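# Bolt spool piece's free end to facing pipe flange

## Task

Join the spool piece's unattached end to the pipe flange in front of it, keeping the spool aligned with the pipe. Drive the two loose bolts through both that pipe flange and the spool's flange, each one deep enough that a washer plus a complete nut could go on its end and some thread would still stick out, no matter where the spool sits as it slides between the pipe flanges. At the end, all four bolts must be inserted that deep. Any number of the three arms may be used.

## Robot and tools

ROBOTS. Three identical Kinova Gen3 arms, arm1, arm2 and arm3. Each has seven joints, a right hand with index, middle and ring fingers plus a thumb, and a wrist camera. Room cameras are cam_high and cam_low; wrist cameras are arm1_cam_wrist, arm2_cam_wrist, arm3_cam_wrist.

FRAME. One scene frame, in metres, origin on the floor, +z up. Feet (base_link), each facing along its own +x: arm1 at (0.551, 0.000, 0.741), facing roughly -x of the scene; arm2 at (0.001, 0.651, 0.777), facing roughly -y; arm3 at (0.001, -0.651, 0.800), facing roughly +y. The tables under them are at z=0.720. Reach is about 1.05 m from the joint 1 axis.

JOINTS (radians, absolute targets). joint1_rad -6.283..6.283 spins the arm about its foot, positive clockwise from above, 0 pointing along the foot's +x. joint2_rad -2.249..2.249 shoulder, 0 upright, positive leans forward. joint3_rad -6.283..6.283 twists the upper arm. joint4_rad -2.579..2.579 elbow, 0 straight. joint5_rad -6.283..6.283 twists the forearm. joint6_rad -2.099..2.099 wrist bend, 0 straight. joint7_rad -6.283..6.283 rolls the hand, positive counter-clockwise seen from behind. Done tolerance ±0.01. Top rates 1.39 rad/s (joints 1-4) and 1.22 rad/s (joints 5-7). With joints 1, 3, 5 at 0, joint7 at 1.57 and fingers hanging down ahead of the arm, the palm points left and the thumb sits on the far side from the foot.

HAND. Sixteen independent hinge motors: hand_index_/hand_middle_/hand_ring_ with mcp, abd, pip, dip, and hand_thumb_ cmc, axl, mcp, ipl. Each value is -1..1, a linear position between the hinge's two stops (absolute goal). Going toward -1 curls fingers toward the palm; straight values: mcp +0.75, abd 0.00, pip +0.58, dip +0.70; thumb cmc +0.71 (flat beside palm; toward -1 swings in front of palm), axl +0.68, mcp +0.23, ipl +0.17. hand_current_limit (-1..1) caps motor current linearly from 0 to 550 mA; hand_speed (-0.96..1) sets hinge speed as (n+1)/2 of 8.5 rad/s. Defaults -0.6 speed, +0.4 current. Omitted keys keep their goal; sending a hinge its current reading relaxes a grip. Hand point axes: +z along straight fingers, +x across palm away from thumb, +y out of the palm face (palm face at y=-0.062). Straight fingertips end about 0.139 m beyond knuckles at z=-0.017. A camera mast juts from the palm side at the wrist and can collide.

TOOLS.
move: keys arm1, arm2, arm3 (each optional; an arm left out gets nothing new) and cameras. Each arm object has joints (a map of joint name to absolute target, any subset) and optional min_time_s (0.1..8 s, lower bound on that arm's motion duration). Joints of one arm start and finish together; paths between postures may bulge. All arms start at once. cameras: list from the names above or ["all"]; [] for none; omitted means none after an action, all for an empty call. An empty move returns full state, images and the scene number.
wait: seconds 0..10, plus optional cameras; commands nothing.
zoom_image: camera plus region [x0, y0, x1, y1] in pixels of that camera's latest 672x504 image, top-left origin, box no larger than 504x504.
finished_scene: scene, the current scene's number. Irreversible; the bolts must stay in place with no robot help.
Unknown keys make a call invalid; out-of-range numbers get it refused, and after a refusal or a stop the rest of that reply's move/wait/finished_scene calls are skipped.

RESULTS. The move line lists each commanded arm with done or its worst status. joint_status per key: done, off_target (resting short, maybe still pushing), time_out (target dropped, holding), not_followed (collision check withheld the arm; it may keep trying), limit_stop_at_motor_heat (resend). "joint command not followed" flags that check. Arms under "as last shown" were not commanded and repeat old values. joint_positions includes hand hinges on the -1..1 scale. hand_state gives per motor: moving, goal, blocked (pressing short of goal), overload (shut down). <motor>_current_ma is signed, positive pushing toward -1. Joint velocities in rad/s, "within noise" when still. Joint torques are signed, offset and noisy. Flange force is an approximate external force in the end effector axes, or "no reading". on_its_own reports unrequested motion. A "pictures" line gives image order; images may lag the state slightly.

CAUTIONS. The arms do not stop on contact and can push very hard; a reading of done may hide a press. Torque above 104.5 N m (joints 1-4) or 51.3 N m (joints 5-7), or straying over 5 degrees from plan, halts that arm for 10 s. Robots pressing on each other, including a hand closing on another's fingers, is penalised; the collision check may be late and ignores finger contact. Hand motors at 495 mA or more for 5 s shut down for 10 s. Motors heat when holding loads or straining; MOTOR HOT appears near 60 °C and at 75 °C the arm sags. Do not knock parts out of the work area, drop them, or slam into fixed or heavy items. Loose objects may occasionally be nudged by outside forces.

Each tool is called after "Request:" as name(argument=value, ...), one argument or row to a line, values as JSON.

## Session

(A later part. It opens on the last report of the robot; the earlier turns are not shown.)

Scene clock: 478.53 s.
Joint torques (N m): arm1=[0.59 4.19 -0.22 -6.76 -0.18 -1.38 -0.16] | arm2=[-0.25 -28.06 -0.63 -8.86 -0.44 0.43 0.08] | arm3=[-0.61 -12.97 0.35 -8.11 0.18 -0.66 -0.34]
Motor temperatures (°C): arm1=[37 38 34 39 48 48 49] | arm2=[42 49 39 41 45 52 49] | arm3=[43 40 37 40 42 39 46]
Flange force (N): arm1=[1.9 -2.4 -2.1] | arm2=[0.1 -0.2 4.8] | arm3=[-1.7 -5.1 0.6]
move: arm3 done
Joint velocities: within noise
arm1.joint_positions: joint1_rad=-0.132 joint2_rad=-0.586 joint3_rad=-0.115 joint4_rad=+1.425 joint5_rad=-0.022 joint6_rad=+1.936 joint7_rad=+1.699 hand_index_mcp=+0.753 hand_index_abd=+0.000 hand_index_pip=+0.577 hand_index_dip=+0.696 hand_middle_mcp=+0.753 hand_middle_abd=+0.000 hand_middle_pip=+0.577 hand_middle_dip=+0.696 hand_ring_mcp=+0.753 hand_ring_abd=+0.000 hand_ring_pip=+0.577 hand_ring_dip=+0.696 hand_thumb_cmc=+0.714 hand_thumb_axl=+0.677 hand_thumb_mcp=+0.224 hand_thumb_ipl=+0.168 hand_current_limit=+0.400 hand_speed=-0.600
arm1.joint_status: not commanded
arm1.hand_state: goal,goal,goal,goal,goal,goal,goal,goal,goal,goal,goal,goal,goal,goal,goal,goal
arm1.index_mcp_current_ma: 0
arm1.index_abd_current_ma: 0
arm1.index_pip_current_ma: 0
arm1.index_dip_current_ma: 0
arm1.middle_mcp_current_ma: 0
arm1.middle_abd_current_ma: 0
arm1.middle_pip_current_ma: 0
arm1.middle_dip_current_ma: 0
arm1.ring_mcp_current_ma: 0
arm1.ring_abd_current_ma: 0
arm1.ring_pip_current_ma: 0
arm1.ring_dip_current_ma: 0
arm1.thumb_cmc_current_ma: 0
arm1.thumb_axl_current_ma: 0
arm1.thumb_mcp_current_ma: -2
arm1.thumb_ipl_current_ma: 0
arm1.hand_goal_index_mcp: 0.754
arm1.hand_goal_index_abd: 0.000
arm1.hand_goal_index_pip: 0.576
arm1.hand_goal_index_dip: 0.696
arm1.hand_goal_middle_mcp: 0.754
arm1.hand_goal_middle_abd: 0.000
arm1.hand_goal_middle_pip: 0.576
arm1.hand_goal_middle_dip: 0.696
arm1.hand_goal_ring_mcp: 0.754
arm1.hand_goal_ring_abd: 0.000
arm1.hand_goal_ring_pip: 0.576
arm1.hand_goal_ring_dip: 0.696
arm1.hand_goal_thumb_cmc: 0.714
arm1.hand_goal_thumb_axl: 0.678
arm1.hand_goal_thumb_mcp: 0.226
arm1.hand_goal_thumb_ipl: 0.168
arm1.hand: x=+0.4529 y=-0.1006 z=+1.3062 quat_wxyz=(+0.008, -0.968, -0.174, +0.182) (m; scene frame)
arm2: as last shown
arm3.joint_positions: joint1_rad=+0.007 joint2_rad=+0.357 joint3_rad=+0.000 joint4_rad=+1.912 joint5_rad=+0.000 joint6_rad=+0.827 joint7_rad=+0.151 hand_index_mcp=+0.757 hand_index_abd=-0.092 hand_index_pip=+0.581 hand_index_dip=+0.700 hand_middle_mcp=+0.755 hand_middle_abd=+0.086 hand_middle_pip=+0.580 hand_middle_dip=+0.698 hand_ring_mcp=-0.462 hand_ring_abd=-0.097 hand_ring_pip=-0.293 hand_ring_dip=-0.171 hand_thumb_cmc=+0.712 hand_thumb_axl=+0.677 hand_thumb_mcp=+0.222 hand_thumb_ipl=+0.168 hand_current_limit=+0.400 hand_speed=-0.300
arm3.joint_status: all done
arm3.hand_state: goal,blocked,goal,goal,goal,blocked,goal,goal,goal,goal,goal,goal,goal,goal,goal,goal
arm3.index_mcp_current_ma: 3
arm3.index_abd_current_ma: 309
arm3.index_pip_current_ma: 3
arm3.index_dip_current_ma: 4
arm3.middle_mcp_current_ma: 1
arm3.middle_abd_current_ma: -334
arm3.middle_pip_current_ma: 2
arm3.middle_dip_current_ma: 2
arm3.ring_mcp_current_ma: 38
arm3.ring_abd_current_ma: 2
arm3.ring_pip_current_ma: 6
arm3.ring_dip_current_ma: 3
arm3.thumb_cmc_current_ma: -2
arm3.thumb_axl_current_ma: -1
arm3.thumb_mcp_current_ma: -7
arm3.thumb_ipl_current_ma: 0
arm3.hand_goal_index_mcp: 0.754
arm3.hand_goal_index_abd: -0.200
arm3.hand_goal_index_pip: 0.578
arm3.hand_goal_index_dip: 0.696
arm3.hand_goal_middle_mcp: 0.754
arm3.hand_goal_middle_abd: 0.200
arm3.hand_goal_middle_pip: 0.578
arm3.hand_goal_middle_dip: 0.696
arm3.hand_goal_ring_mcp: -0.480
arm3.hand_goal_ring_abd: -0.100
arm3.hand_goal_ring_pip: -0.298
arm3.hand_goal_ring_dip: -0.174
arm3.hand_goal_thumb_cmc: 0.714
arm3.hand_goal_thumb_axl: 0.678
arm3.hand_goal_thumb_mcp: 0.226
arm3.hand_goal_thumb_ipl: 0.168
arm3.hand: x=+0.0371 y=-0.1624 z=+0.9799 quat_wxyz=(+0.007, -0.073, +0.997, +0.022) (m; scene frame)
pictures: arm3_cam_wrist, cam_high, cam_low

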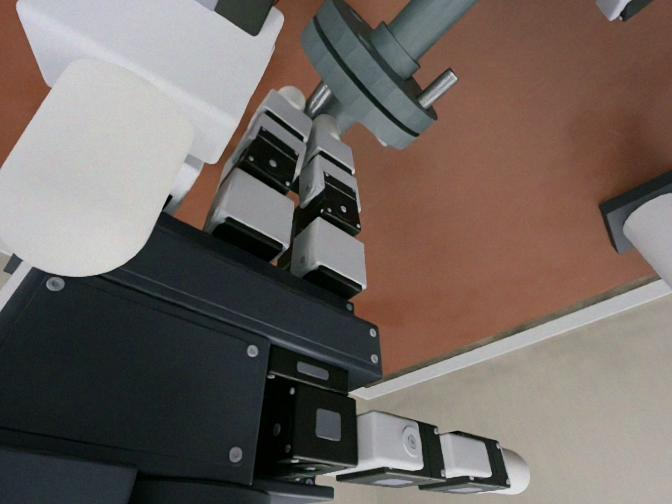

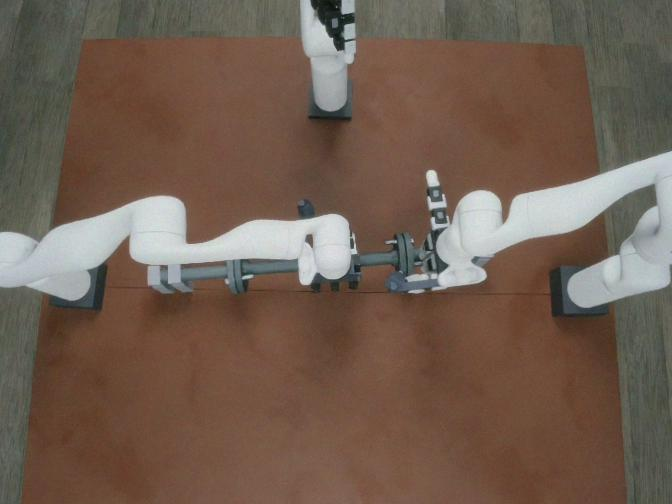

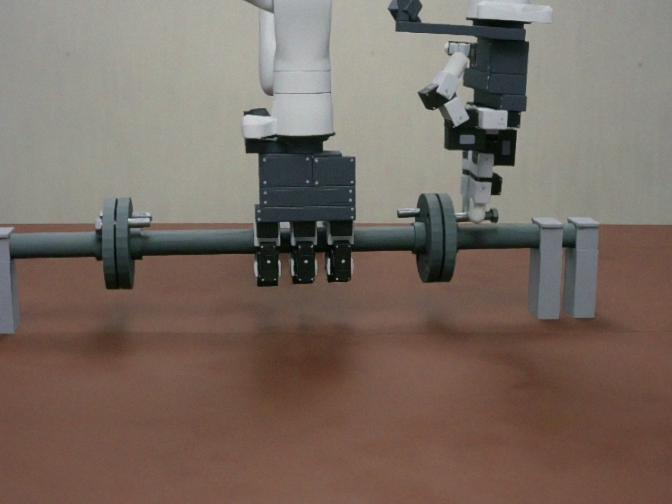

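Request:
move(
  arm3={"joints":{"joint1_rad":0.006,"joint2_rad":0.3684,"joint4_rad":1.8938,"joint6_rad":0.8344,"joint7_rad":0.1497},"min_time_s":1.8},
  cameras=["cam_low"],
)

Request:
zoom_image(
  camera="cam_low",
  region=[425, 190, 525, 260],
)

Scene clock: 481.30 s.
Joint torques (N m): arm1=[0.53 4.15 -0.22 -6.82 -0.21 -1.39 -0.18] | arm2=[-0.23 -28.03 -0.57 -8.89 -0.47 0.44 0.08] | arm3=[-0.44 -13.23 0.43 -8.19 0.28 -0.72 -0.35]
Motor temperatures (°C): arm1=[37 38 34 39 48 48 49] | arm2=[42 49 39 41 45 52 49] | arm3=[43 40 37 40 42 39 46]
Flange force (N): arm1=[1.9 -2.4 -1.9] | arm2=[0.5 -0.2 4.8] | arm3=[-1.4 -5.1 0.4]
move: arm3 done
Joint velocities: within noise
arm1, arm2: as last shown
arm3.joint_positions: joint1_rad=+0.006 joint2_rad=+0.368 joint3_rad=+0.000 joint4_rad=+1.894 joint5_rad=+0.000 joint6_rad=+0.834 joint7_rad=+0.150 hand_index_mcp=+0.756 hand_index_abd=-0.092 hand_index_pip=+0.580 hand_index_dip=+0.699 hand_middle_mcp=+0.755 hand_middle_abd=+0.085 hand_middle_pip=+0.580 hand_middle_dip=+0.698 hand_ring_mcp=-0.462 hand_ring_abd=-0.097 hand_ring_pip=-0.293 hand_ring_dip=-0.171 hand_thumb_cmc=+0.712 hand_thumb_axl=+0.677 hand_thumb_mcp=+0.222 hand_thumb_ipl=+0.168 hand_current_limit=+0.400 hand_speed=-0.300
arm3.joint_status: all done
arm3.hand_state: goal,blocked,goal,goal,goal,blocked,goal,goal,goal,goal,goal,goal,goal,goal,goal,goal
arm3.index_mcp_current_ma: 2
arm3.index_abd_current_ma: 309
arm3.index_pip_current_ma: 2
arm3.index_dip_current_ma: 3
arm3.middle_mcp_current_ma: 1
arm3.middle_abd_current_ma: -335
arm3.middle_pip_current_ma: 2
arm3.middle_dip_current_ma: 2
arm3.ring_mcp_current_ma: 38
arm3.ring_abd_current_ma: 2
arm3.ring_pip_current_ma: 6
arm3.ring_dip_current_ma: 3
arm3.thumb_cmc_current_ma: -2
arm3.thumb_axl_current_ma: -1
arm3.thumb_mcp_current_ma: -7
arm3.thumb_ipl_current_ma: 0
arm3.hand_goal_index_mcp: 0.754
arm3.hand_goal_index_abd: -0.200
arm3.hand_goal_index_pip: 0.578
arm3.hand_goal_index_dip: 0.696
arm3.hand_goal_middle_mcp: 0.754
arm3.hand_goal_middle_abd: 0.200
arm3.hand_goal_middle_pip: 0.578
arm3.hand_goal_middle_dip: 0.696
arm3.hand_goal_ring_mcp: -0.480
arm3.hand_goal_ring_abd: -0.100
arm3.hand_goal_ring_pip: -0.298
arm3.hand_goal_ring_dip: -0.174
arm3.hand_goal_thumb_cmc: 0.714
arm3.hand_goal_thumb_axl: 0.678
arm3.hand_goal_thumb_mcp: 0.226
arm3.hand_goal_thumb_ipl: 0.168
arm3.hand: x=+0.0366 y=-0.1565 z=+0.9799 quat_wxyz=(+0.007, -0.073, +0.997, +0.022) (m; scene frame)
pictures: cam_low

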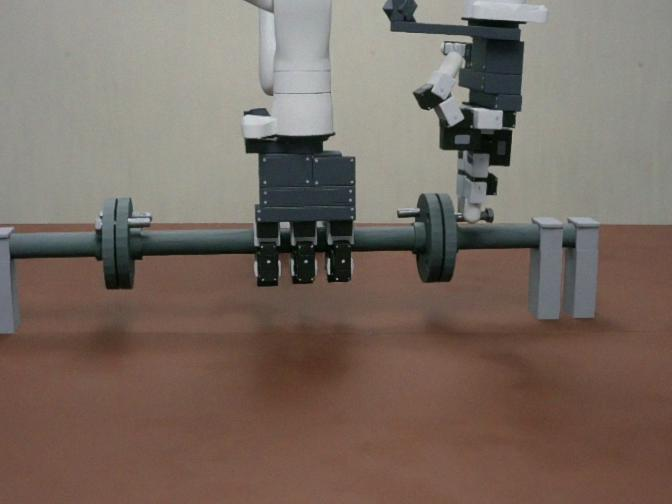

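Scaled by 5.040.

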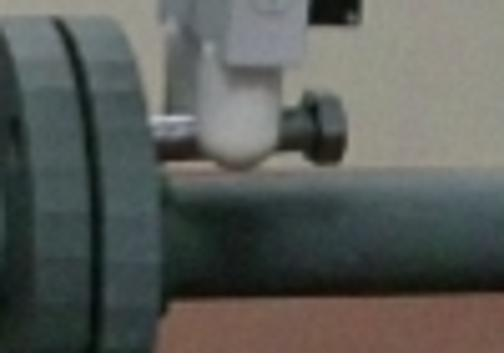

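Request:
move(
  arm3={"joints":{"joint1_rad":0.0046,"joint2_rad":0.3807,"joint4_rad":1.8758,"joint6_rad":0.84,"joint7_rad":0.1483},"min_time_s":1.8},
  cameras=["cam_low","arm3_cam_wrist"],
)

Request:
zoom_image(
  camera="cam_low",
  region=[425, 190, 525, 260],
)

Request:
zoom_image(
  camera="arm3_cam_wrist",
  region=[230, 0, 430, 150],
)

Scene clock: 484.27 s.
Joint torques (N m): arm1=[0.56 4.21 -0.18 -6.79 -0.18 -1.39 -0.16] | arm2=[-0.71 -28.34 -0.95 -9.16 -0.59 0.31 0.08] | arm3=[-0.51 -13.59 0.44 -8.74 0.34 -1.07 -0.38]
Motor temperatures (°C): arm1=[37 38 34 39 48 48 49] | arm2=[42 49 39 41 45 52 49] | arm3=[43 40 37 40 42 39 46]
Flange force (N): arm1=[1.9 -2.3 -2.0] | arm2=[0.9 -0.9 5.1] | arm3=[-1.4 -6.1 0.3]
move: arm3 done
Joint velocities: within noise
arm1, arm2: as last shown
arm2.joint_positions: joint1_rad=-0.112 joint2_rad=+1.116 joint3_rad=+0.000 joint4_rad=+0.836 joint5_rad=+0.000 joint6_rad=+1.190 joint7_rad=+1.579 hand_index_mcp=+0.744 hand_index_abd=-0.003 hand_index_pip=-0.668 hand_index_dip=-0.193 hand_middle_mcp=+0.763 hand_middle_abd=+0.000 hand_middle_pip=-0.687 hand_middle_dip=-0.182 hand_ring_mcp=+0.794 hand_ring_abd=+0.001 hand_ring_pip=-0.669 hand_ring_dip=-0.239 hand_thumb_cmc=-0.570 hand_thumb_axl=+0.675 hand_thumb_mcp=-0.279 hand_thumb_ipl=-0.644 hand_current_limit=+0.400 hand_speed=+0.000
arm2.index_mcp_current_ma: -47
arm2.ring_mcp_current_ma: 193
arm3.joint_positions: joint1_rad=+0.005 joint2_rad=+0.381 joint3_rad=+0.000 joint4_rad=+1.876 joint5_rad=+0.000 joint6_rad=+0.840 joint7_rad=+0.148 hand_index_mcp=+0.761 hand_index_abd=-0.092 hand_index_pip=+0.581 hand_index_dip=+0.699 hand_middle_mcp=+0.761 hand_middle_abd=+0.084 hand_middle_pip=+0.582 hand_middle_dip=+0.698 hand_ring_mcp=-0.462 hand_ring_abd=-0.097 hand_ring_pip=-0.293 hand_ring_dip=-0.171 hand_thumb_cmc=+0.712 hand_thumb_axl=+0.677 hand_thumb_mcp=+0.222 hand_thumb_ipl=+0.168 hand_current_limit=+0.400 hand_speed=-0.300
arm3.joint_status: all done
arm3.hand_state: goal,blocked,goal,goal,goal,blocked,goal,goal,goal,goal,goal,goal,goal,goal,goal,goal
arm3.index_mcp_current_ma: 10
arm3.index_abd_current_ma: 309
arm3.index_pip_current_ma: 4
arm3.index_dip_current_ma: 3
arm3.middle_mcp_current_ma: 11
arm3.middle_abd_current_ma: -339
arm3.middle_pip_current_ma: 5
arm3.middle_dip_current_ma: 2
arm3.ring_mcp_current_ma: 38
arm3.ring_abd_current_ma: 2
arm3.ring_pip_current_ma: 6
arm3.ring_dip_current_ma: 3
arm3.thumb_cmc_current_ma: -2
arm3.thumb_axl_current_ma: -1
arm3.thumb_mcp_current_ma: -7
arm3.thumb_ipl_current_ma: 0
arm3.hand_goal_index_mcp: 0.754
arm3.hand_goal_index_abd: -0.200
arm3.hand_goal_index_pip: 0.578
arm3.hand_goal_index_dip: 0.696
arm3.hand_goal_middle_mcp: 0.754
arm3.hand_goal_middle_abd: 0.200
arm3.hand_goal_middle_pip: 0.578
arm3.hand_goal_middle_dip: 0.696
arm3.hand_goal_ring_mcp: -0.480
arm3.hand_goal_ring_abd: -0.100
arm3.hand_goal_ring_pip: -0.298
arm3.hand_goal_ring_dip: -0.174
arm3.hand_goal_thumb_cmc: 0.714
arm3.hand_goal_thumb_axl: 0.678
arm3.hand_goal_thumb_mcp: 0.226
arm3.hand_goal_thumb_ipl: 0.168
arm3.hand: x=+0.0360 y=-0.1505 z=+0.9794 quat_wxyz=(+0.007, -0.073, +0.997, +0.022) (m; scene frame)
pictures: arm3_cam_wrist, cam_low

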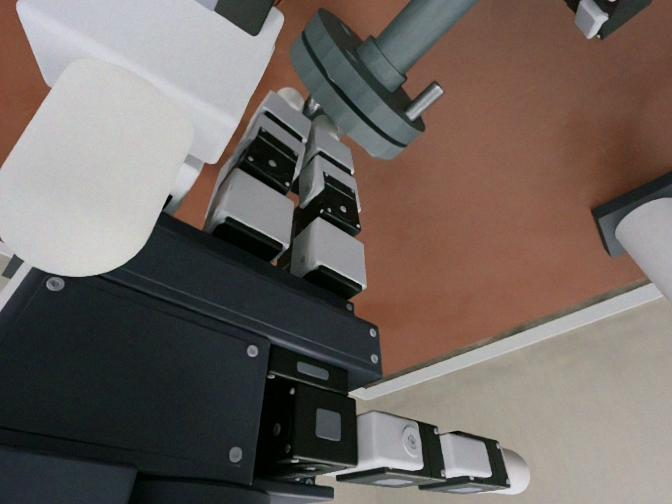

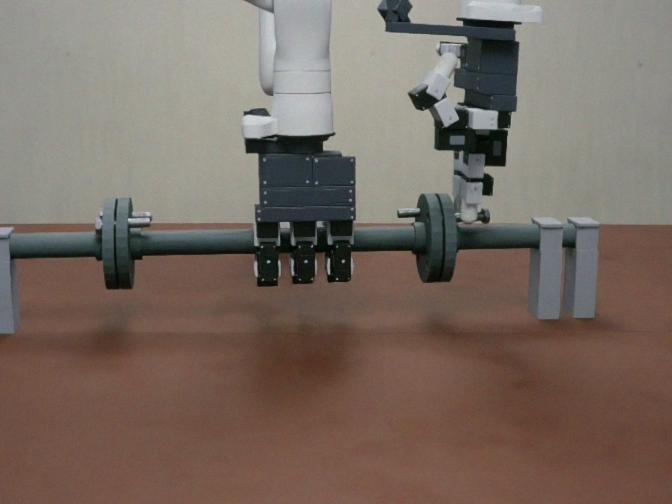

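Scaled by 5.040.

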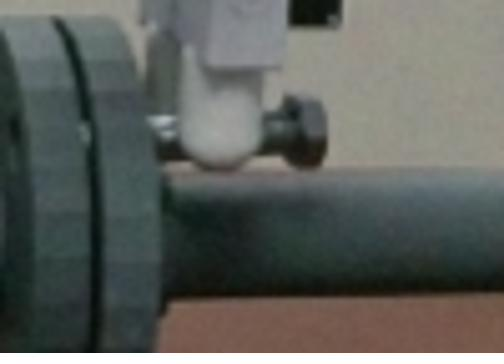

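Scaled by 2.520.

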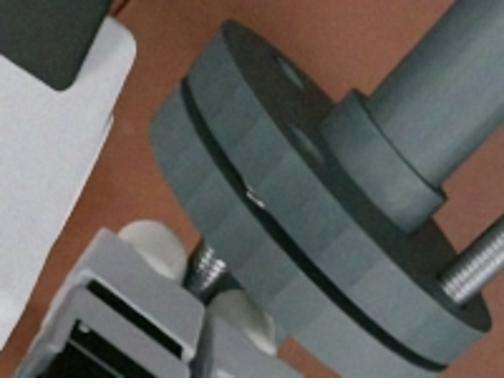

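Request:
zoom_image(
  camera="arm3_cam_wrist",
  region=[300, 10, 370, 90],
)

Request:
zoom_image(
  camera="cam_low",
  region=[420, 190, 470, 240],
)

Scaled by 6.300.

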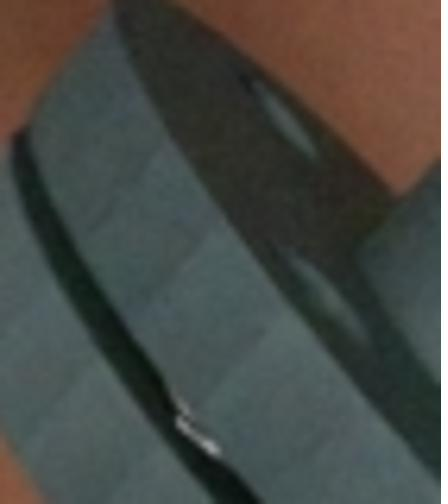

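Scaled by 10.080.

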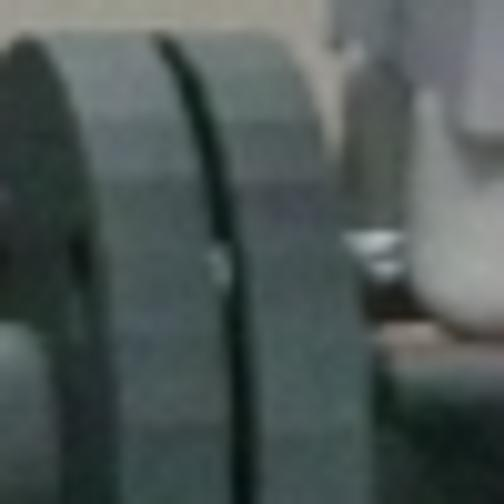

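Request:
move(
  arm3={"joints":{"joint1_rad":0.0037,"joint2_rad":0.3884,"joint4_rad":1.8633,"joint6_rad":0.8449,"joint7_rad":0.1474},"min_time_s":1.5},
  cameras=["cam_low","arm3_cam_wrist"],
)

Request:
zoom_image(
  camera="cam_low",
  region=[425, 190, 525, 260],
)

Request:
zoom_image(
  camera="arm3_cam_wrist",
  region=[290, 0, 390, 100],
)

Scene clock: 492.67 s.
Joint torques (N m): arm1=[0.53 4.12 -0.2 -6.79 -0.16 -1.38 -0.18] | arm2=[-1.41 -28.76 -1.48 -9.54 -0.84 0.04 0.15] | arm3=[-0.35 -13.99 0.54 -9.37 0.44 -1.6 -0.3]
Motor temperatures (°C): arm1=[37 38 34 39 48 48 49] | arm2=[42 49 39 41 45 52 49] | arm3=[43 40 37 40 41 39 46]
Flange force (N): arm1=[1.7 -2.3 -2.0] | arm2=[1.2 -1.8 5.4] | arm3=[-0.6 -6.8 -0.1]
move: arm3 done
Joint velocities: within noise
arm1: as last shown
arm2.joint_positions: joint1_rad=-0.112 joint2_rad=+1.116 joint3_rad=+0.000 joint4_rad=+0.836 joint5_rad=+0.000 joint6_rad=+1.190 joint7_rad=+1.579 hand_index_mcp=+0.744 hand_index_abd=-0.003 hand_index_pip=-0.669 hand_index_dip=-0.193 hand_middle_mcp=+0.763 hand_middle_abd=+0.000 hand_middle_pip=-0.687 hand_middle_dip=-0.182 hand_ring_mcp=+0.793 hand_ring_abd=+0.001 hand_ring_pip=-0.669 hand_ring_dip=-0.239 hand_thumb_cmc=-0.570 hand_thumb_axl=+0.675 hand_thumb_mcp=-0.279 hand_thumb_ipl=-0.644 hand_current_limit=+0.400 hand_speed=+0.000
arm2.joint_status: not commanded
arm2.hand_state: goal,goal,blocked,blocked,goal,goal,blocked,blocked,blocked,goal,blocked,blocked,goal,goal,goal,goal
arm2.index_mcp_current_ma: -43
arm2.index_abd_current_ma: -10
arm2.index_pip_current_ma: 385
arm2.index_dip_current_ma: 385
arm2.middle_mcp_current_ma: 38
arm2.middle_abd_current_ma: 0
arm2.middle_pip_current_ma: 385
arm2.middle_dip_current_ma: 385
arm2.ring_mcp_current_ma: 189
arm2.ring_abd_current_ma: 3
arm2.ring_pip_current_ma: 385
arm2.ring_dip_current_ma: 385
arm2.thumb_cmc_current_ma: 1
arm2.thumb_axl_current_ma: -16
arm2.thumb_mcp_current_ma: 5
arm2.thumb_ipl_current_ma: -9
arm2.hand_goal_index_mcp: 0.754
arm2.hand_goal_index_abd: 0.000
arm2.hand_goal_index_pip: -0.800
arm2.hand_goal_index_dip: -0.350
arm2.hand_goal_middle_mcp: 0.754
arm2.hand_goal_middle_abd: 0.000
arm2.hand_goal_middle_pip: -0.800
arm2.hand_goal_middle_dip: -0.350
arm2.hand_goal_ring_mcp: 0.754
arm2.hand_goal_ring_abd: 0.000
arm2.hand_goal_ring_pip: -0.800
arm2.hand_goal_ring_dip: -0.350
arm2.hand_goal_thumb_cmc: -0.570
arm2.hand_goal_thumb_axl: 0.678
arm2.hand_goal_thumb_mcp: -0.280
arm2.hand_goal_thumb_ipl: -0.642
arm2.hand: x=+0.1130 y=-0.0331 z=+0.8369 quat_wxyz=(+0.004, +0.677, +0.736, -0.005) (m; scene frame)
arm3.joint_positions: joint1_rad=+0.004 joint2_rad=+0.388 joint3_rad=+0.000 joint4_rad=+1.863 joint5_rad=+0.000 joint6_rad=+0.845 joint7_rad=+0.147 hand_index_mcp=+0.773 hand_index_abd=-0.092 hand_index_pip=+0.589 hand_index_dip=+0.702 hand_middle_mcp=+0.774 hand_middle_abd=+0.084 hand_middle_pip=+0.590 hand_middle_dip=+0.702 hand_ring_mcp=-0.462 hand_ring_abd=-0.097 hand_ring_pip=-0.293 hand_ring_dip=-0.171 hand_thumb_cmc=+0.712 hand_thumb_axl=+0.677 hand_thumb_mcp=+0.222 hand_thumb_ipl=+0.168 hand_current_limit=+0.400 hand_speed=-0.300
arm3.joint_status: all done
arm3.hand_state: goal,blocked,goal,goal,blocked,blocked,goal,goal,goal,goal,goal,goal,goal,goal,goal,goal
arm3.index_mcp_current_ma: 40
arm3.index_abd_current_ma: 309
arm3.index_pip_current_ma: 18
arm3.index_dip_current_ma: 7
arm3.middle_mcp_current_ma: 44
arm3.middle_abd_current_ma: -342
arm3.middle_pip_current_ma: 20
arm3.middle_dip_current_ma: 8
arm3.ring_mcp_current_ma: 38
arm3.ring_abd_current_ma: 2
arm3.ring_pip_current_ma: 6
arm3.ring_dip_current_ma: 3
arm3.thumb_cmc_current_ma: -2
arm3.thumb_axl_current_ma: -1
arm3.thumb_mcp_current_ma: -7
arm3.thumb_ipl_current_ma: 0
arm3.hand_goal_index_mcp: 0.754
arm3.hand_goal_index_abd: -0.200
arm3.hand_goal_index_pip: 0.578
arm3.hand_goal_index_dip: 0.696
arm3.hand_goal_middle_mcp: 0.754
arm3.hand_goal_middle_abd: 0.200
arm3.hand_goal_middle_pip: 0.578
arm3.hand_goal_middle_dip: 0.696
arm3.hand_goal_ring_mcp: -0.480
arm3.hand_goal_ring_abd: -0.100
arm3.hand_goal_ring_pip: -0.298
arm3.hand_goal_ring_dip: -0.174
arm3.hand_goal_thumb_cmc: 0.714
arm3.hand_goal_thumb_axl: 0.678
arm3.hand_goal_thumb_mcp: 0.226
arm3.hand_goal_thumb_ipl: 0.168
arm3.hand: x=+0.0356 y=-0.1465 z=+0.9793 quat_wxyz=(+0.007, -0.073, +0.997, +0.022) (m; scene frame)
pictures: arm3_cam_wrist, cam_low

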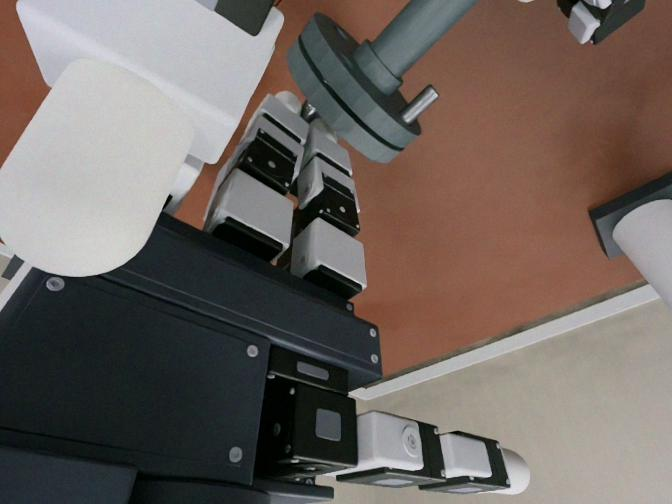

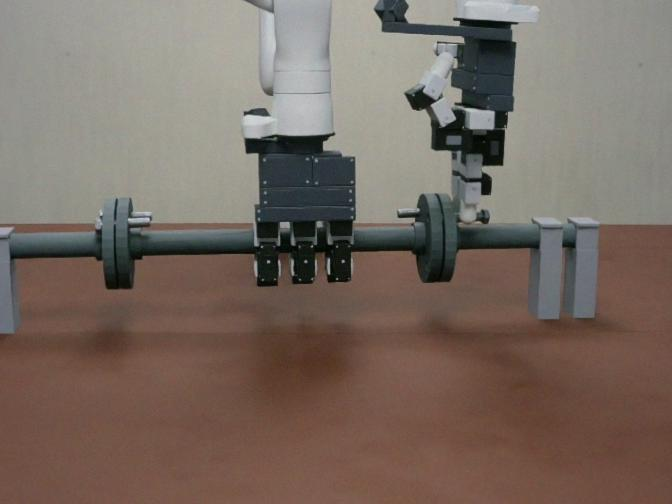

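Scaled by 5.040.

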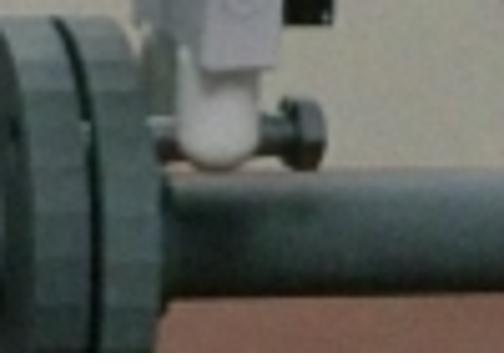

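Scaled by 5.040.

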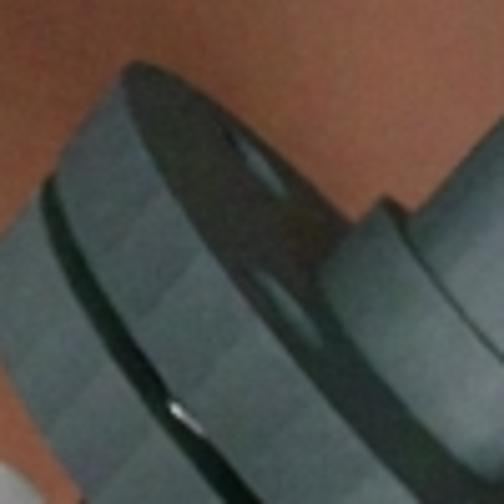

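Request:
move(
  arm3={"joints":{"joint1_rad":0.0027,"joint2_rad":0.3826,"joint4_rad":1.8727,"joint6_rad":0.8412,"joint7_rad":0.1464},"min_time_s":1},
)

Request:
move(
  arm3={"joints":{"joint1_rad":0.0009,"joint7_rad":0.1446},"min_time_s":1},
)

Scene clock: 497.03 s.
Joint torques (N m): arm1=[0.52 4.28 -0.16 -6.72 -0.22 -1.37 -0.13] | arm2=[-0.5 -28.16 -0.82 -8.93 -0.54 0.42 0.09] | arm3=[-0.47 -13.49 0.45 -8.34 0.35 -0.79 -0.39]
Motor temperatures (°C): arm1=[37 38 34 39 48 48 49] | arm2=[42 49 39 41 45 52 49] | arm3=[43 40 37 40 41 39 46]
Flange force (N): arm1=[1.9 -2.1 -2.2] | arm2=[0.3 -0.6 5.0] | arm3=[-1.4 -5.4 0.4]
move: arm3 done
Joint velocities: within noise
arm1, arm2: as last shown
arm2.joint_positions: joint1_rad=-0.112 joint2_rad=+1.116 joint3_rad=+0.000 joint4_rad=+0.836 joint5_rad=+0.000 joint6_rad=+1.190 joint7_rad=+1.579 hand_index_mcp=+0.744 hand_index_abd=-0.003 hand_index_pip=-0.669 hand_index_dip=-0.193 hand_middle_mcp=+0.763 hand_middle_abd=+0.000 hand_middle_pip=-0.687 hand_middle_dip=-0.182 hand_ring_mcp=+0.793 hand_ring_abd=+0.001 hand_ring_pip=-0.668 hand_ring_dip=-0.240 hand_thumb_cmc=-0.570 hand_thumb_axl=+0.675 hand_thumb_mcp=-0.279 hand_thumb_ipl=-0.644 hand_current_limit=+0.400 hand_speed=+0.000
arm2.middle_mcp_current_ma: 39
arm2.ring_mcp_current_ma: 188
arm3.joint_positions: joint1_rad=+0.003 joint2_rad=+0.383 joint3_rad=+0.000 joint4_rad=+1.873 joint5_rad=+0.000 joint6_rad=+0.841 joint7_rad=+0.146 hand_index_mcp=+0.763 hand_index_abd=-0.092 hand_index_pip=+0.585 hand_index_dip=+0.702 hand_middle_mcp=+0.762 hand_middle_abd=+0.084 hand_middle_pip=+0.585 hand_middle_dip=+0.702 hand_ring_mcp=-0.462 hand_ring_abd=-0.097 hand_ring_pip=-0.293 hand_ring_dip=-0.171 hand_thumb_cmc=+0.712 hand_thumb_axl=+0.677 hand_thumb_mcp=+0.222 hand_thumb_ipl=+0.168 hand_current_limit=+0.400 hand_speed=-0.300
arm3.joint_status: all done
arm3.hand_state: goal,blocked,goal,goal,goal,blocked,goal,goal,goal,goal,goal,goal,goal,goal,goal,goal
arm3.index_mcp_current_ma: 14
arm3.index_abd_current_ma: 309
arm3.index_pip_current_ma: 10
arm3.index_dip_current_ma: 7
arm3.middle_mcp_current_ma: 13
arm3.middle_abd_current_ma: -342
arm3.middle_pip_current_ma: 9
arm3.middle_dip_current_ma: 7
arm3.ring_mcp_current_ma: 38
arm3.ring_abd_current_ma: 2
arm3.ring_pip_current_ma: 6
arm3.ring_dip_current_ma: 3
arm3.thumb_cmc_current_ma: -2
arm3.thumb_axl_current_ma: -1
arm3.thumb_mcp_current_ma: -7
arm3.thumb_ipl_current_ma: 0
arm3.hand_goal_index_mcp: 0.754
arm3.hand_goal_index_abd: -0.200
arm3.hand_goal_index_pip: 0.578
arm3.hand_goal_index_dip: 0.696
arm3.hand_goal_middle_mcp: 0.754
arm3.hand_goal_middle_abd: 0.200
arm3.hand_goal_middle_pip: 0.578
arm3.hand_goal_middle_dip: 0.696
arm3.hand_goal_ring_mcp: -0.480
arm3.hand_goal_ring_abd: -0.100
arm3.hand_goal_ring_pip: -0.298
arm3.hand_goal_ring_dip: -0.174
arm3.hand_goal_thumb_cmc: 0.714
arm3.hand_goal_thumb_axl: 0.678
arm3.hand_goal_thumb_mcp: 0.226
arm3.hand_goal_thumb_ipl: 0.168
arm3.hand: x=+0.0352 y=-0.1494 z=+0.9794 quat_wxyz=(+0.007, -0.073, +0.997, +0.022) (m; scene frame)
pictures: none

Scene clock: 498.30 s.
Joint torques (N m): arm1=[0.62 4.16 -0.18 -6.83 -0.17 -1.35 -0.18] | arm2=[-0.28 -28.01 -0.68 -8.79 -0.48 0.48 0.1] | arm3=[-0.63 -13.5 0.32 -8.14 0.2 -0.67 -0.37]
Motor temperatures (°C): arm1=[37 38 34 39 48 48 49] | arm2=[42 49 39 41 45 52 49] | arm3=[43 40 37 40 41 39 46]
Flange force (N): arm1=[1.9 -2.4 -1.8] | arm2=[0.0 -0.2 4.8] | arm3=[-1.9 -5.0 0.5]
move: arm3 done
Joint velocities: within noise
arm1, arm2: as last shown
arm3.joint_positions: joint1_rad=+0.001 joint2_rad=+0.383 joint3_rad=+0.000 joint4_rad=+1.873 joint5_rad=+0.000 joint6_rad=+0.841 joint7_rad=+0.145 hand_index_mcp=+0.758 hand_index_abd=-0.092 hand_index_pip=+0.582 hand_index_dip=+0.700 hand_middle_mcp=+0.756 hand_middle_abd=+0.084 hand_middle_pip=+0.581 hand_middle_dip=+0.699 hand_ring_mcp=-0.462 hand_ring_abd=-0.097 hand_ring_pip=-0.293 hand_ring_dip=-0.171 hand_thumb_cmc=+0.712 hand_thumb_axl=+0.677 hand_thumb_mcp=+0.222 hand_thumb_ipl=+0.168 hand_current_limit=+0.400 hand_speed=-0.300
arm3.joint_status: all done
arm3.hand_state: goal,blocked,goal,goal,goal,blocked,goal,goal,goal,goal,goal,goal,goal,goal,goal,goal
arm3.index_mcp_current_ma: 5
arm3.index_abd_current_ma: 309
arm3.index_pip_current_ma: 5
arm3.index_dip_current_ma: 5
arm3.middle_mcp_current_ma: 2
arm3.middle_abd_current_ma: -342
arm3.middle_pip_current_ma: 3
arm3.middle_dip_current_ma: 3
arm3.ring_mcp_current_ma: 38
arm3.ring_abd_current_ma: 2
arm3.ring_pip_current_ma: 6
arm3.ring_dip_current_ma: 3
arm3.thumb_cmc_current_ma: -2
arm3.thumb_axl_current_ma: -1
arm3.thumb_mcp_current_ma: -7
arm3.thumb_ipl_current_ma: 0
arm3.hand_goal_index_mcp: 0.754
arm3.hand_goal_index_abd: -0.200
arm3.hand_goal_index_pip: 0.578
arm3.hand_goal_index_dip: 0.696
arm3.hand_goal_middle_mcp: 0.754
arm3.hand_goal_middle_abd: 0.200
arm3.hand_goal_middle_pip: 0.578
arm3.hand_goal_middle_dip: 0.696
arm3.hand_goal_ring_mcp: -0.480
arm3.hand_goal_ring_abd: -0.100
arm3.hand_goal_ring_pip: -0.298
arm3.hand_goal_ring_dip: -0.174
arm3.hand_goal_thumb_cmc: 0.714
arm3.hand_goal_thumb_axl: 0.678
arm3.hand_goal_thumb_mcp: 0.226
arm3.hand_goal_thumb_ipl: 0.168
arm3.hand: x=+0.0345 y=-0.1494 z=+0.9794 quat_wxyz=(+0.007, -0.073, +0.997, +0.022) (m; scene frame)
pictures: none

Request:
move(
  arm3={"joints":{"joint1_rad":0.0002,"joint2_rad":0.3884,"joint4_rad":1.8633,"joint6_rad":0.8449,"joint7_rad":0.1439},"min_time_s":1.2},
  cameras=["cam_low","arm3_cam_wrist"],
)

Request:
zoom_image(
  camera="cam_low",
  region=[425, 190, 525, 260],
)

Request:
zoom_image(
  camera="arm3_cam_wrist",
  region=[290, 0, 390, 100],
)

Scene clock: 500.43 s.
Joint torques (N m): arm1=[0.54 4.18 -0.26 -6.76 -0.2 -1.32 -0.16] | arm2=[-0.29 -27.99 -0.68 -8.82 -0.47 0.47 0.08] | arm3=[-0.44 -13.63 0.39 -8.25 0.29 -0.72 -0.4]
Motor temperatures (°C): arm1=[37 38 34 39 48 48 49] | arm2=[42 49 39 41 45 52 49] | arm3=[43 40 37 40 41 39 46]
Flange force (N): arm1=[1.8 -2.5 -1.9] | arm2=[0.2 -0.3 4.8] | arm3=[-1.5 -5.2 0.5]
move: arm3 done
Joint velocities: within noise
arm1, arm2: as last shown
arm3.joint_positions: joint1_rad=+0.000 joint2_rad=+0.388 joint3_rad=+0.000 joint4_rad=+1.863 joint5_rad=+0.000 joint6_rad=+0.845 joint7_rad=+0.144 hand_index_mcp=+0.758 hand_index_abd=-0.092 hand_index_pip=+0.582 hand_index_dip=+0.700 hand_middle_mcp=+0.756 hand_middle_abd=+0.084 hand_middle_pip=+0.581 hand_middle_dip=+0.699 hand_ring_mcp=-0.462 hand_ring_abd=-0.097 hand_ring_pip=-0.293 hand_ring_dip=-0.171 hand_thumb_cmc=+0.712 hand_thumb_axl=+0.677 hand_thumb_mcp=+0.222 hand_thumb_ipl=+0.168 hand_current_limit=+0.400 hand_speed=-0.300
arm3.joint_status: all done
arm3.hand_state: goal,blocked,goal,goal,goal,blocked,goal,goal,goal,goal,goal,goal,goal,goal,goal,goal
arm3.index_mcp_current_ma: 5
arm3.index_abd_current_ma: 309
arm3.index_pip_current_ma: 5
arm3.index_dip_current_ma: 5
arm3.middle_mcp_current_ma: 2
arm3.middle_abd_current_ma: -342
arm3.middle_pip_current_ma: 3
arm3.middle_dip_current_ma: 3
arm3.ring_mcp_current_ma: 38
arm3.ring_abd_current_ma: 2
arm3.ring_pip_current_ma: 6
arm3.ring_dip_current_ma: 3
arm3.thumb_cmc_current_ma: -2
arm3.thumb_axl_current_ma: -1
arm3.thumb_mcp_current_ma: -7
arm3.thumb_ipl_current_ma: 0
arm3.hand_goal_index_mcp: 0.754
arm3.hand_goal_index_abd: -0.200
arm3.hand_goal_index_pip: 0.578
arm3.hand_goal_index_dip: 0.696
arm3.hand_goal_middle_mcp: 0.754
arm3.hand_goal_middle_abd: 0.200
arm3.hand_goal_middle_pip: 0.578
arm3.hand_goal_middle_dip: 0.696
arm3.hand_goal_ring_mcp: -0.480
arm3.hand_goal_ring_abd: -0.100
arm3.hand_goal_ring_pip: -0.298
arm3.hand_goal_ring_dip: -0.174
arm3.hand_goal_thumb_cmc: 0.714
arm3.hand_goal_thumb_axl: 0.678
arm3.hand_goal_thumb_mcp: 0.226
arm3.hand_goal_thumb_ipl: 0.168
arm3.hand: x=+0.0342 y=-0.1464 z=+0.9793 quat_wxyz=(+0.007, -0.073, +0.997, +0.022) (m; scene frame)
pictures: arm3_cam_wrist, cam_low

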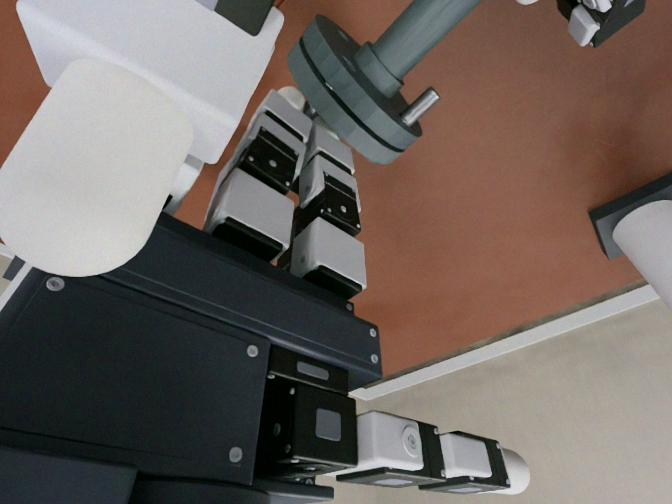

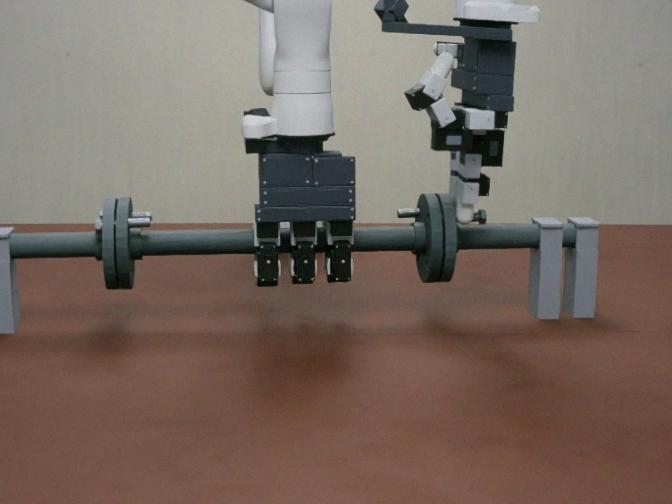

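Scaled by 5.040.

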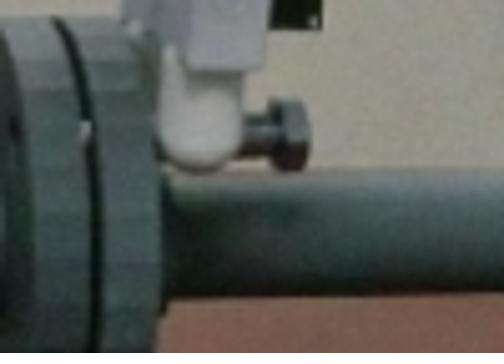

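Scaled by 5.040.

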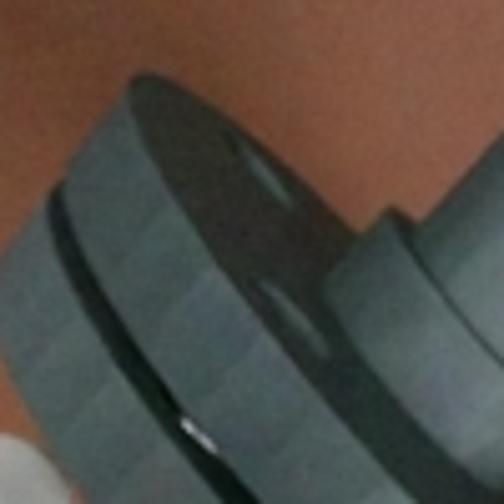

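Request:
move(
  arm3={"joints":{"joint1_rad":-0.0018,"joint2_rad":0.3957,"joint4_rad":1.851,"joint6_rad":0.8499,"joint7_rad":0.1419},"min_time_s":1.2},
  cameras=["cam_low","arm3_cam_wrist","cam_high"],
)

Request:
zoom_image(
  camera="cam_low",
  region=[425, 190, 525, 260],
)

Request:
zoom_image(
  camera="cam_high",
  region=[380, 230, 440, 280],
)

Scene clock: 503.73 s.
Joint torques (N m): arm1=[0.56 4.1 -0.14 -6.76 -0.22 -1.38 -0.13] | arm2=[-0.28 -28.01 -0.7 -8.82 -0.45 0.48 0.08] | arm3=[-0.95 -13.26 -0.1 -8.8 0.14 -1.39 -0.31]
Motor temperatures (°C): arm1=[37 38 34 39 48 48 49] | arm2=[42 49 39 41 45 52 49] | arm3=[43 40 37 40 41 39 46]
Flange force (N): arm1=[1.6 -2.2 -2.2] | arm2=[0.2 -0.3 4.8] | arm3=[-2.1 -7.0 -1.7]
move: arm3 done
Joint velocities: within noise
arm1, arm2: as last shown
arm3.joint_positions: joint1_rad=-0.002 joint2_rad=+0.396 joint3_rad=+0.000 joint4_rad=+1.851 joint5_rad=+0.000 joint6_rad=+0.850 joint7_rad=+0.142 hand_index_mcp=+0.772 hand_index_abd=-0.092 hand_index_pip=+0.584 hand_index_dip=+0.700 hand_middle_mcp=+0.767 hand_middle_abd=+0.084 hand_middle_pip=+0.585 hand_middle_dip=+0.699 hand_ring_mcp=-0.462 hand_ring_abd=-0.097 hand_ring_pip=-0.293 hand_ring_dip=-0.171 hand_thumb_cmc=+0.712 hand_thumb_axl=+0.677 hand_thumb_mcp=+0.222 hand_thumb_ipl=+0.168 hand_current_limit=+0.400 hand_speed=-0.300
arm3.joint_status: all done
arm3.hand_state: goal,blocked,goal,goal,goal,blocked,goal,goal,goal,goal,goal,goal,goal,goal,goal,goal
arm3.index_mcp_current_ma: 37
arm3.index_abd_current_ma: 309
arm3.index_pip_current_ma: 8
arm3.index_dip_current_ma: 5
arm3.middle_mcp_current_ma: 23
arm3.middle_abd_current_ma: -342
arm3.middle_pip_current_ma: 10
arm3.middle_dip_current_ma: 3
arm3.ring_mcp_current_ma: 38
arm3.ring_abd_current_ma: 2
arm3.ring_pip_current_ma: 6
arm3.ring_dip_current_ma: 3
arm3.thumb_cmc_current_ma: -2
arm3.thumb_axl_current_ma: -1
arm3.thumb_mcp_current_ma: -7
arm3.thumb_ipl_current_ma: 0
arm3.hand_goal_index_mcp: 0.754
arm3.hand_goal_index_abd: -0.200
arm3.hand_goal_index_pip: 0.578
arm3.hand_goal_index_dip: 0.696
arm3.hand_goal_middle_mcp: 0.754
arm3.hand_goal_middle_abd: 0.200
arm3.hand_goal_middle_pip: 0.578
arm3.hand_goal_middle_dip: 0.696
arm3.hand_goal_ring_mcp: -0.480
arm3.hand_goal_ring_abd: -0.100
arm3.hand_goal_ring_pip: -0.298
arm3.hand_goal_ring_dip: -0.174
arm3.hand_goal_thumb_cmc: 0.714
arm3.hand_goal_thumb_axl: 0.678
arm3.hand_goal_thumb_mcp: 0.226
arm3.hand_goal_thumb_ipl: 0.168
arm3.hand: x=+0.0333 y=-0.1426 z=+0.9793 quat_wxyz=(+0.007, -0.073, +0.997, +0.022) (m; scene frame)
pictures: arm3_cam_wrist, cam_high, cam_low

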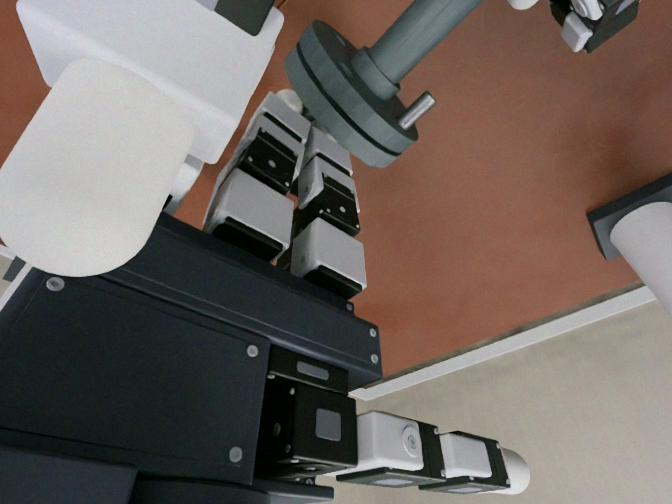

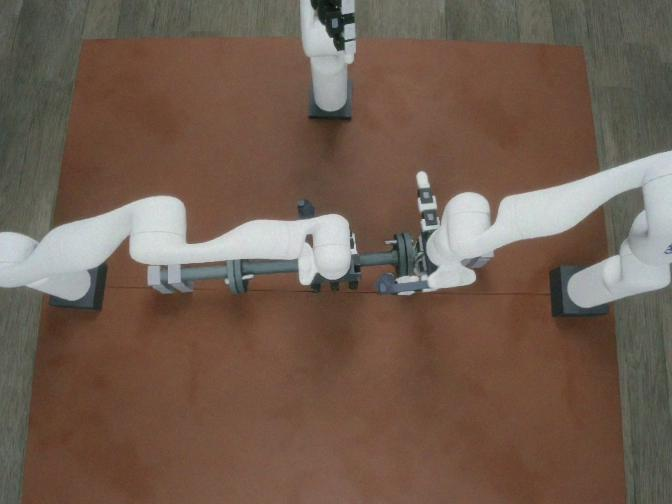

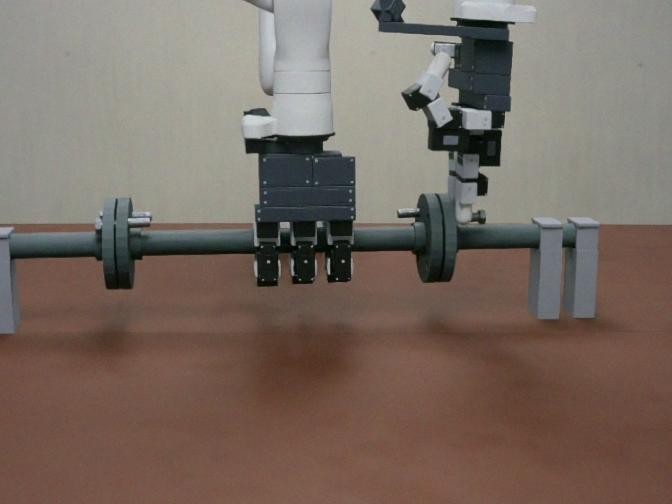

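Scaled by 5.040.

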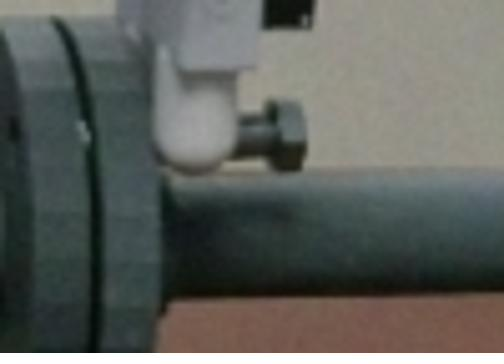

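Scaled by 8.400.

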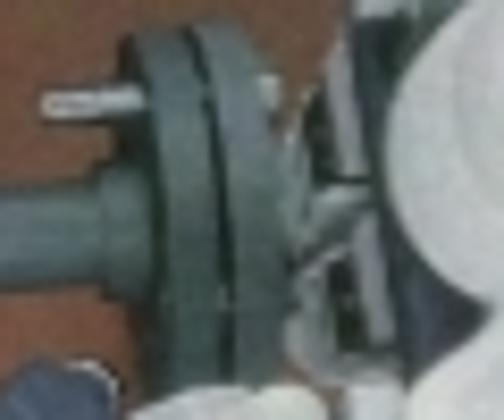

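Request:
move(
  arm3={"joints":{"hand_index_abd":0.05,"hand_middle_abd":-0.12,"hand_speed":-0.5}},
  cameras=["cam_low","arm3_cam_wrist"],
)

Request:
zoom_image(
  camera="cam_low",
  region=[425, 190, 525, 260],
)

Request:
zoom_image(
  camera="arm3_cam_wrist",
  region=[230, 0, 430, 150],
)

Scene clock: 510.03 s.
Joint torques (N m): arm1=[0.47 4.19 -0.2 -6.78 -0.23 -1.38 -0.16] | arm2=[-0.38 -27.79 -0.77 -8.73 -0.55 0.49 0.05] | arm3=[-0.34 -13.68 0.56 -8.71 0.42 -1.11 -0.35]
Motor temperatures (°C): arm1=[37 38 34 39 48 48 49] | arm2=[42 49 39 41 45 52 49] | arm3=[43 40 37 40 41 39 46]
Flange force (N): arm1=[1.9 -2.3 -2.0] | arm2=[0.3 -0.5 4.5] | arm3=[-0.9 -6.2 -0.3]
move: arm3 off_target
Joint velocities: within noise
arm1.joint_positions: joint1_rad=-0.132 joint2_rad=-0.586 joint3_rad=-0.115 joint4_rad=+1.425 joint5_rad=-0.022 joint6_rad=+1.936 joint7_rad=+1.699 hand_index_mcp=+0.753 hand_index_abd=+0.000 hand_index_pip=+0.577 hand_index_dip=+0.696 hand_middle_mcp=+0.753 hand_middle_abd=+0.000 hand_middle_pip=+0.577 hand_middle_dip=+0.696 hand_ring_mcp=+0.753 hand_ring_abd=+0.000 hand_ring_pip=+0.577 hand_ring_dip=+0.696 hand_thumb_cmc=+0.714 hand_thumb_axl=+0.677 hand_thumb_mcp=+0.224 hand_thumb_ipl=+0.168 hand_current_limit=+0.400 hand_speed=-0.600
arm1.joint_status: not commanded
arm1.hand_state: goal,goal,goal,goal,goal,goal,goal,goal,goal,goal,goal,goal,goal,goal,goal,goal
arm1.index_mcp_current_ma: 0
arm1.index_abd_current_ma: 0
arm1.index_pip_current_ma: 0
arm1.index_dip_current_ma: 0
arm1.middle_mcp_current_ma: 0
arm1.middle_abd_current_ma: 0
arm1.middle_pip_current_ma: 0
arm1.middle_dip_current_ma: 0
arm1.ring_mcp_current_ma: 0
arm1.ring_abd_current_ma: 0
arm1.ring_pip_current_ma: 0
arm1.ring_dip_current_ma: 0
arm1.thumb_cmc_current_ma: 0
arm1.thumb_axl_current_ma: 0
arm1.thumb_mcp_current_ma: -2
arm1.thumb_ipl_current_ma: 0
arm1.hand_goal_index_mcp: 0.754
arm1.hand_goal_index_abd: 0.000
arm1.hand_goal_index_pip: 0.576
arm1.hand_goal_index_dip: 0.696
arm1.hand_goal_middle_mcp: 0.754
arm1.hand_goal_middle_abd: 0.000
arm1.hand_goal_middle_pip: 0.576
arm1.hand_goal_middle_dip: 0.696
arm1.hand_goal_ring_mcp: 0.754
arm1.hand_goal_ring_abd: 0.000
arm1.hand_goal_ring_pip: 0.576
arm1.hand_goal_ring_dip: 0.696
arm1.hand_goal_thumb_cmc: 0.714
arm1.hand_goal_thumb_axl: 0.678
arm1.hand_goal_thumb_mcp: 0.226
arm1.hand_goal_thumb_ipl: 0.168
arm1.hand: x=+0.4529 y=-0.1006 z=+1.3062 quat_wxyz=(+0.008, -0.968, -0.174, +0.182) (m; scene frame)
arm2: as last shown
arm2.joint_positions: joint1_rad=-0.112 joint2_rad=+1.116 joint3_rad=+0.000 joint4_rad=+0.836 joint5_rad=+0.000 joint6_rad=+1.190 joint7_rad=+1.579 hand_index_mcp=+0.744 hand_index_abd=-0.003 hand_index_pip=-0.669 hand_index_dip=-0.193 hand_middle_mcp=+0.763 hand_middle_abd=+0.000 hand_middle_pip=-0.687 hand_middle_dip=-0.182 hand_ring_mcp=+0.793 hand_ring_abd=+0.001 hand_ring_pip=-0.667 hand_ring_dip=-0.243 hand_thumb_cmc=-0.570 hand_thumb_axl=+0.675 hand_thumb_mcp=-0.279 hand_thumb_ipl=-0.644 hand_current_limit=+0.400 hand_speed=+0.000
arm2.middle_mcp_current_ma: 41
arm2.thumb_ipl_current_ma: -8
arm3.joint_positions: joint1_rad=-0.002 joint2_rad=+0.396 joint3_rad=+0.000 joint4_rad=+1.851 joint5_rad=+0.000 joint6_rad=+0.850 joint7_rad=+0.142 hand_index_mcp=+0.773 hand_index_abd=+0.010 hand_index_pip=+0.587 hand_index_dip=+0.700 hand_middle_mcp=+0.756 hand_middle_abd=-0.115 hand_middle_pip=+0.580 hand_middle_dip=+0.699 hand_ring_mcp=-0.462 hand_ring_abd=-0.097 hand_ring_pip=-0.293 hand_ring_dip=-0.171 hand_thumb_cmc=+0.712 hand_thumb_axl=+0.677 hand_thumb_mcp=+0.222 hand_thumb_ipl=+0.168 hand_current_limit=+0.400 hand_speed=-0.500
arm3.joint_status: hand_index_abd off_target (ended at +0.010, target +0.050); the others done
arm3.hand_state: goal,blocked,goal,goal,goal,goal,goal,goal,goal,goal,goal,goal,goal,goal,goal,goal
arm3.index_mcp_current_ma: 40
arm3.index_abd_current_ma: -82
arm3.index_pip_current_ma: 14
arm3.index_dip_current_ma: 5
arm3.middle_mcp_current_ma: 2
arm3.middle_abd_current_ma: 5
arm3.middle_pip_current_ma: 2
arm3.middle_dip_current_ma: 3
arm3.ring_mcp_current_ma: 38
arm3.ring_abd_current_ma: 2
arm3.ring_pip_current_ma: 6
arm3.ring_dip_current_ma: 3
arm3.thumb_cmc_current_ma: -2
arm3.thumb_axl_current_ma: -1
arm3.thumb_mcp_current_ma: -7
arm3.thumb_ipl_current_ma: 0
arm3.hand_goal_index_mcp: 0.754
arm3.hand_goal_index_abd: 0.050
arm3.hand_goal_index_pip: 0.578
arm3.hand_goal_index_dip: 0.696
arm3.hand_goal_middle_mcp: 0.754
arm3.hand_goal_middle_abd: -0.120
arm3.hand_goal_middle_pip: 0.578
arm3.hand_goal_middle_dip: 0.696
arm3.hand_goal_ring_mcp: -0.480
arm3.hand_goal_ring_abd: -0.100
arm3.hand_goal_ring_pip: -0.298
arm3.hand_goal_ring_dip: -0.174
arm3.hand_goal_thumb_cmc: 0.714
arm3.hand_goal_thumb_axl: 0.678
arm3.hand_goal_thumb_mcp: 0.226
arm3.hand_goal_thumb_ipl: 0.168
arm3.hand: x=+0.0333 y=-0.1425 z=+0.9793 quat_wxyz=(+0.007, -0.073, +0.997, +0.022) (m; scene frame)
pictures: arm3_cam_wrist, cam_low

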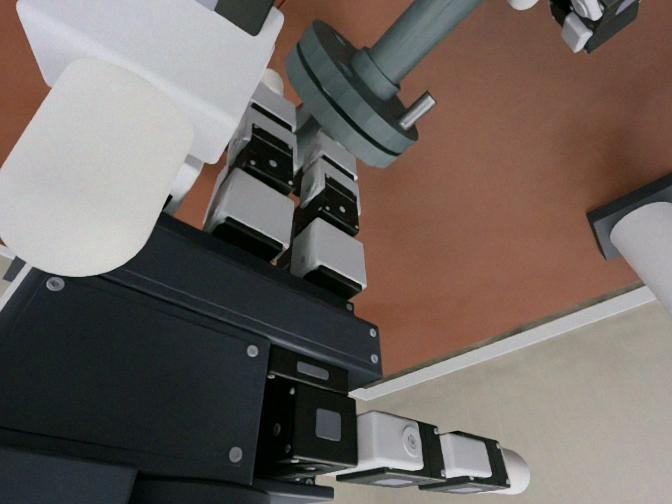

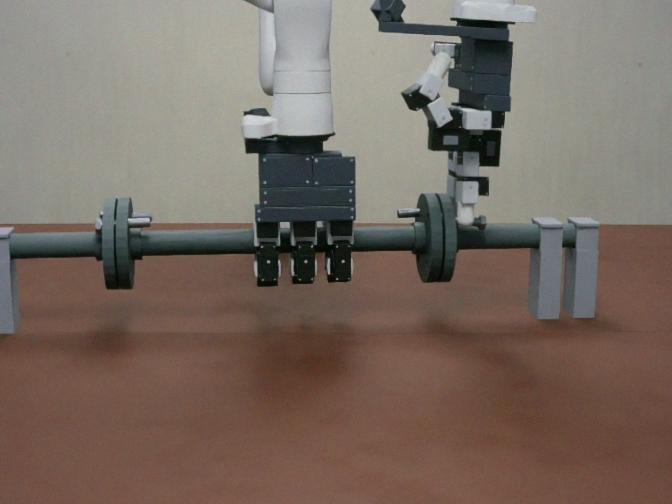

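Scaled by 5.040.

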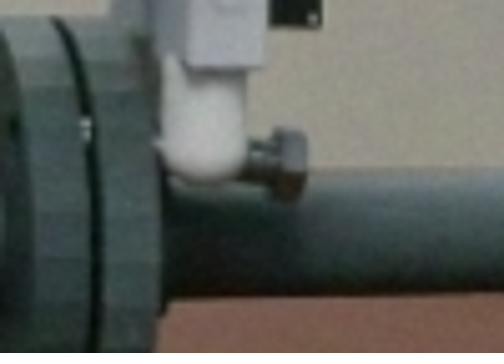

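Scaled by 2.520.

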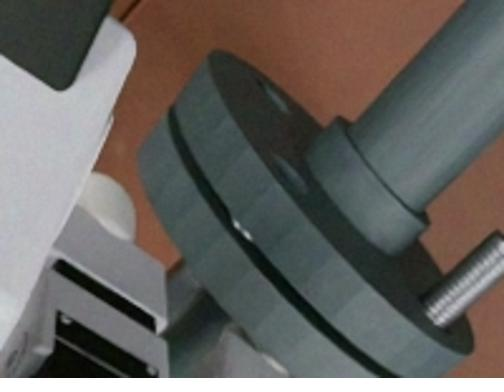

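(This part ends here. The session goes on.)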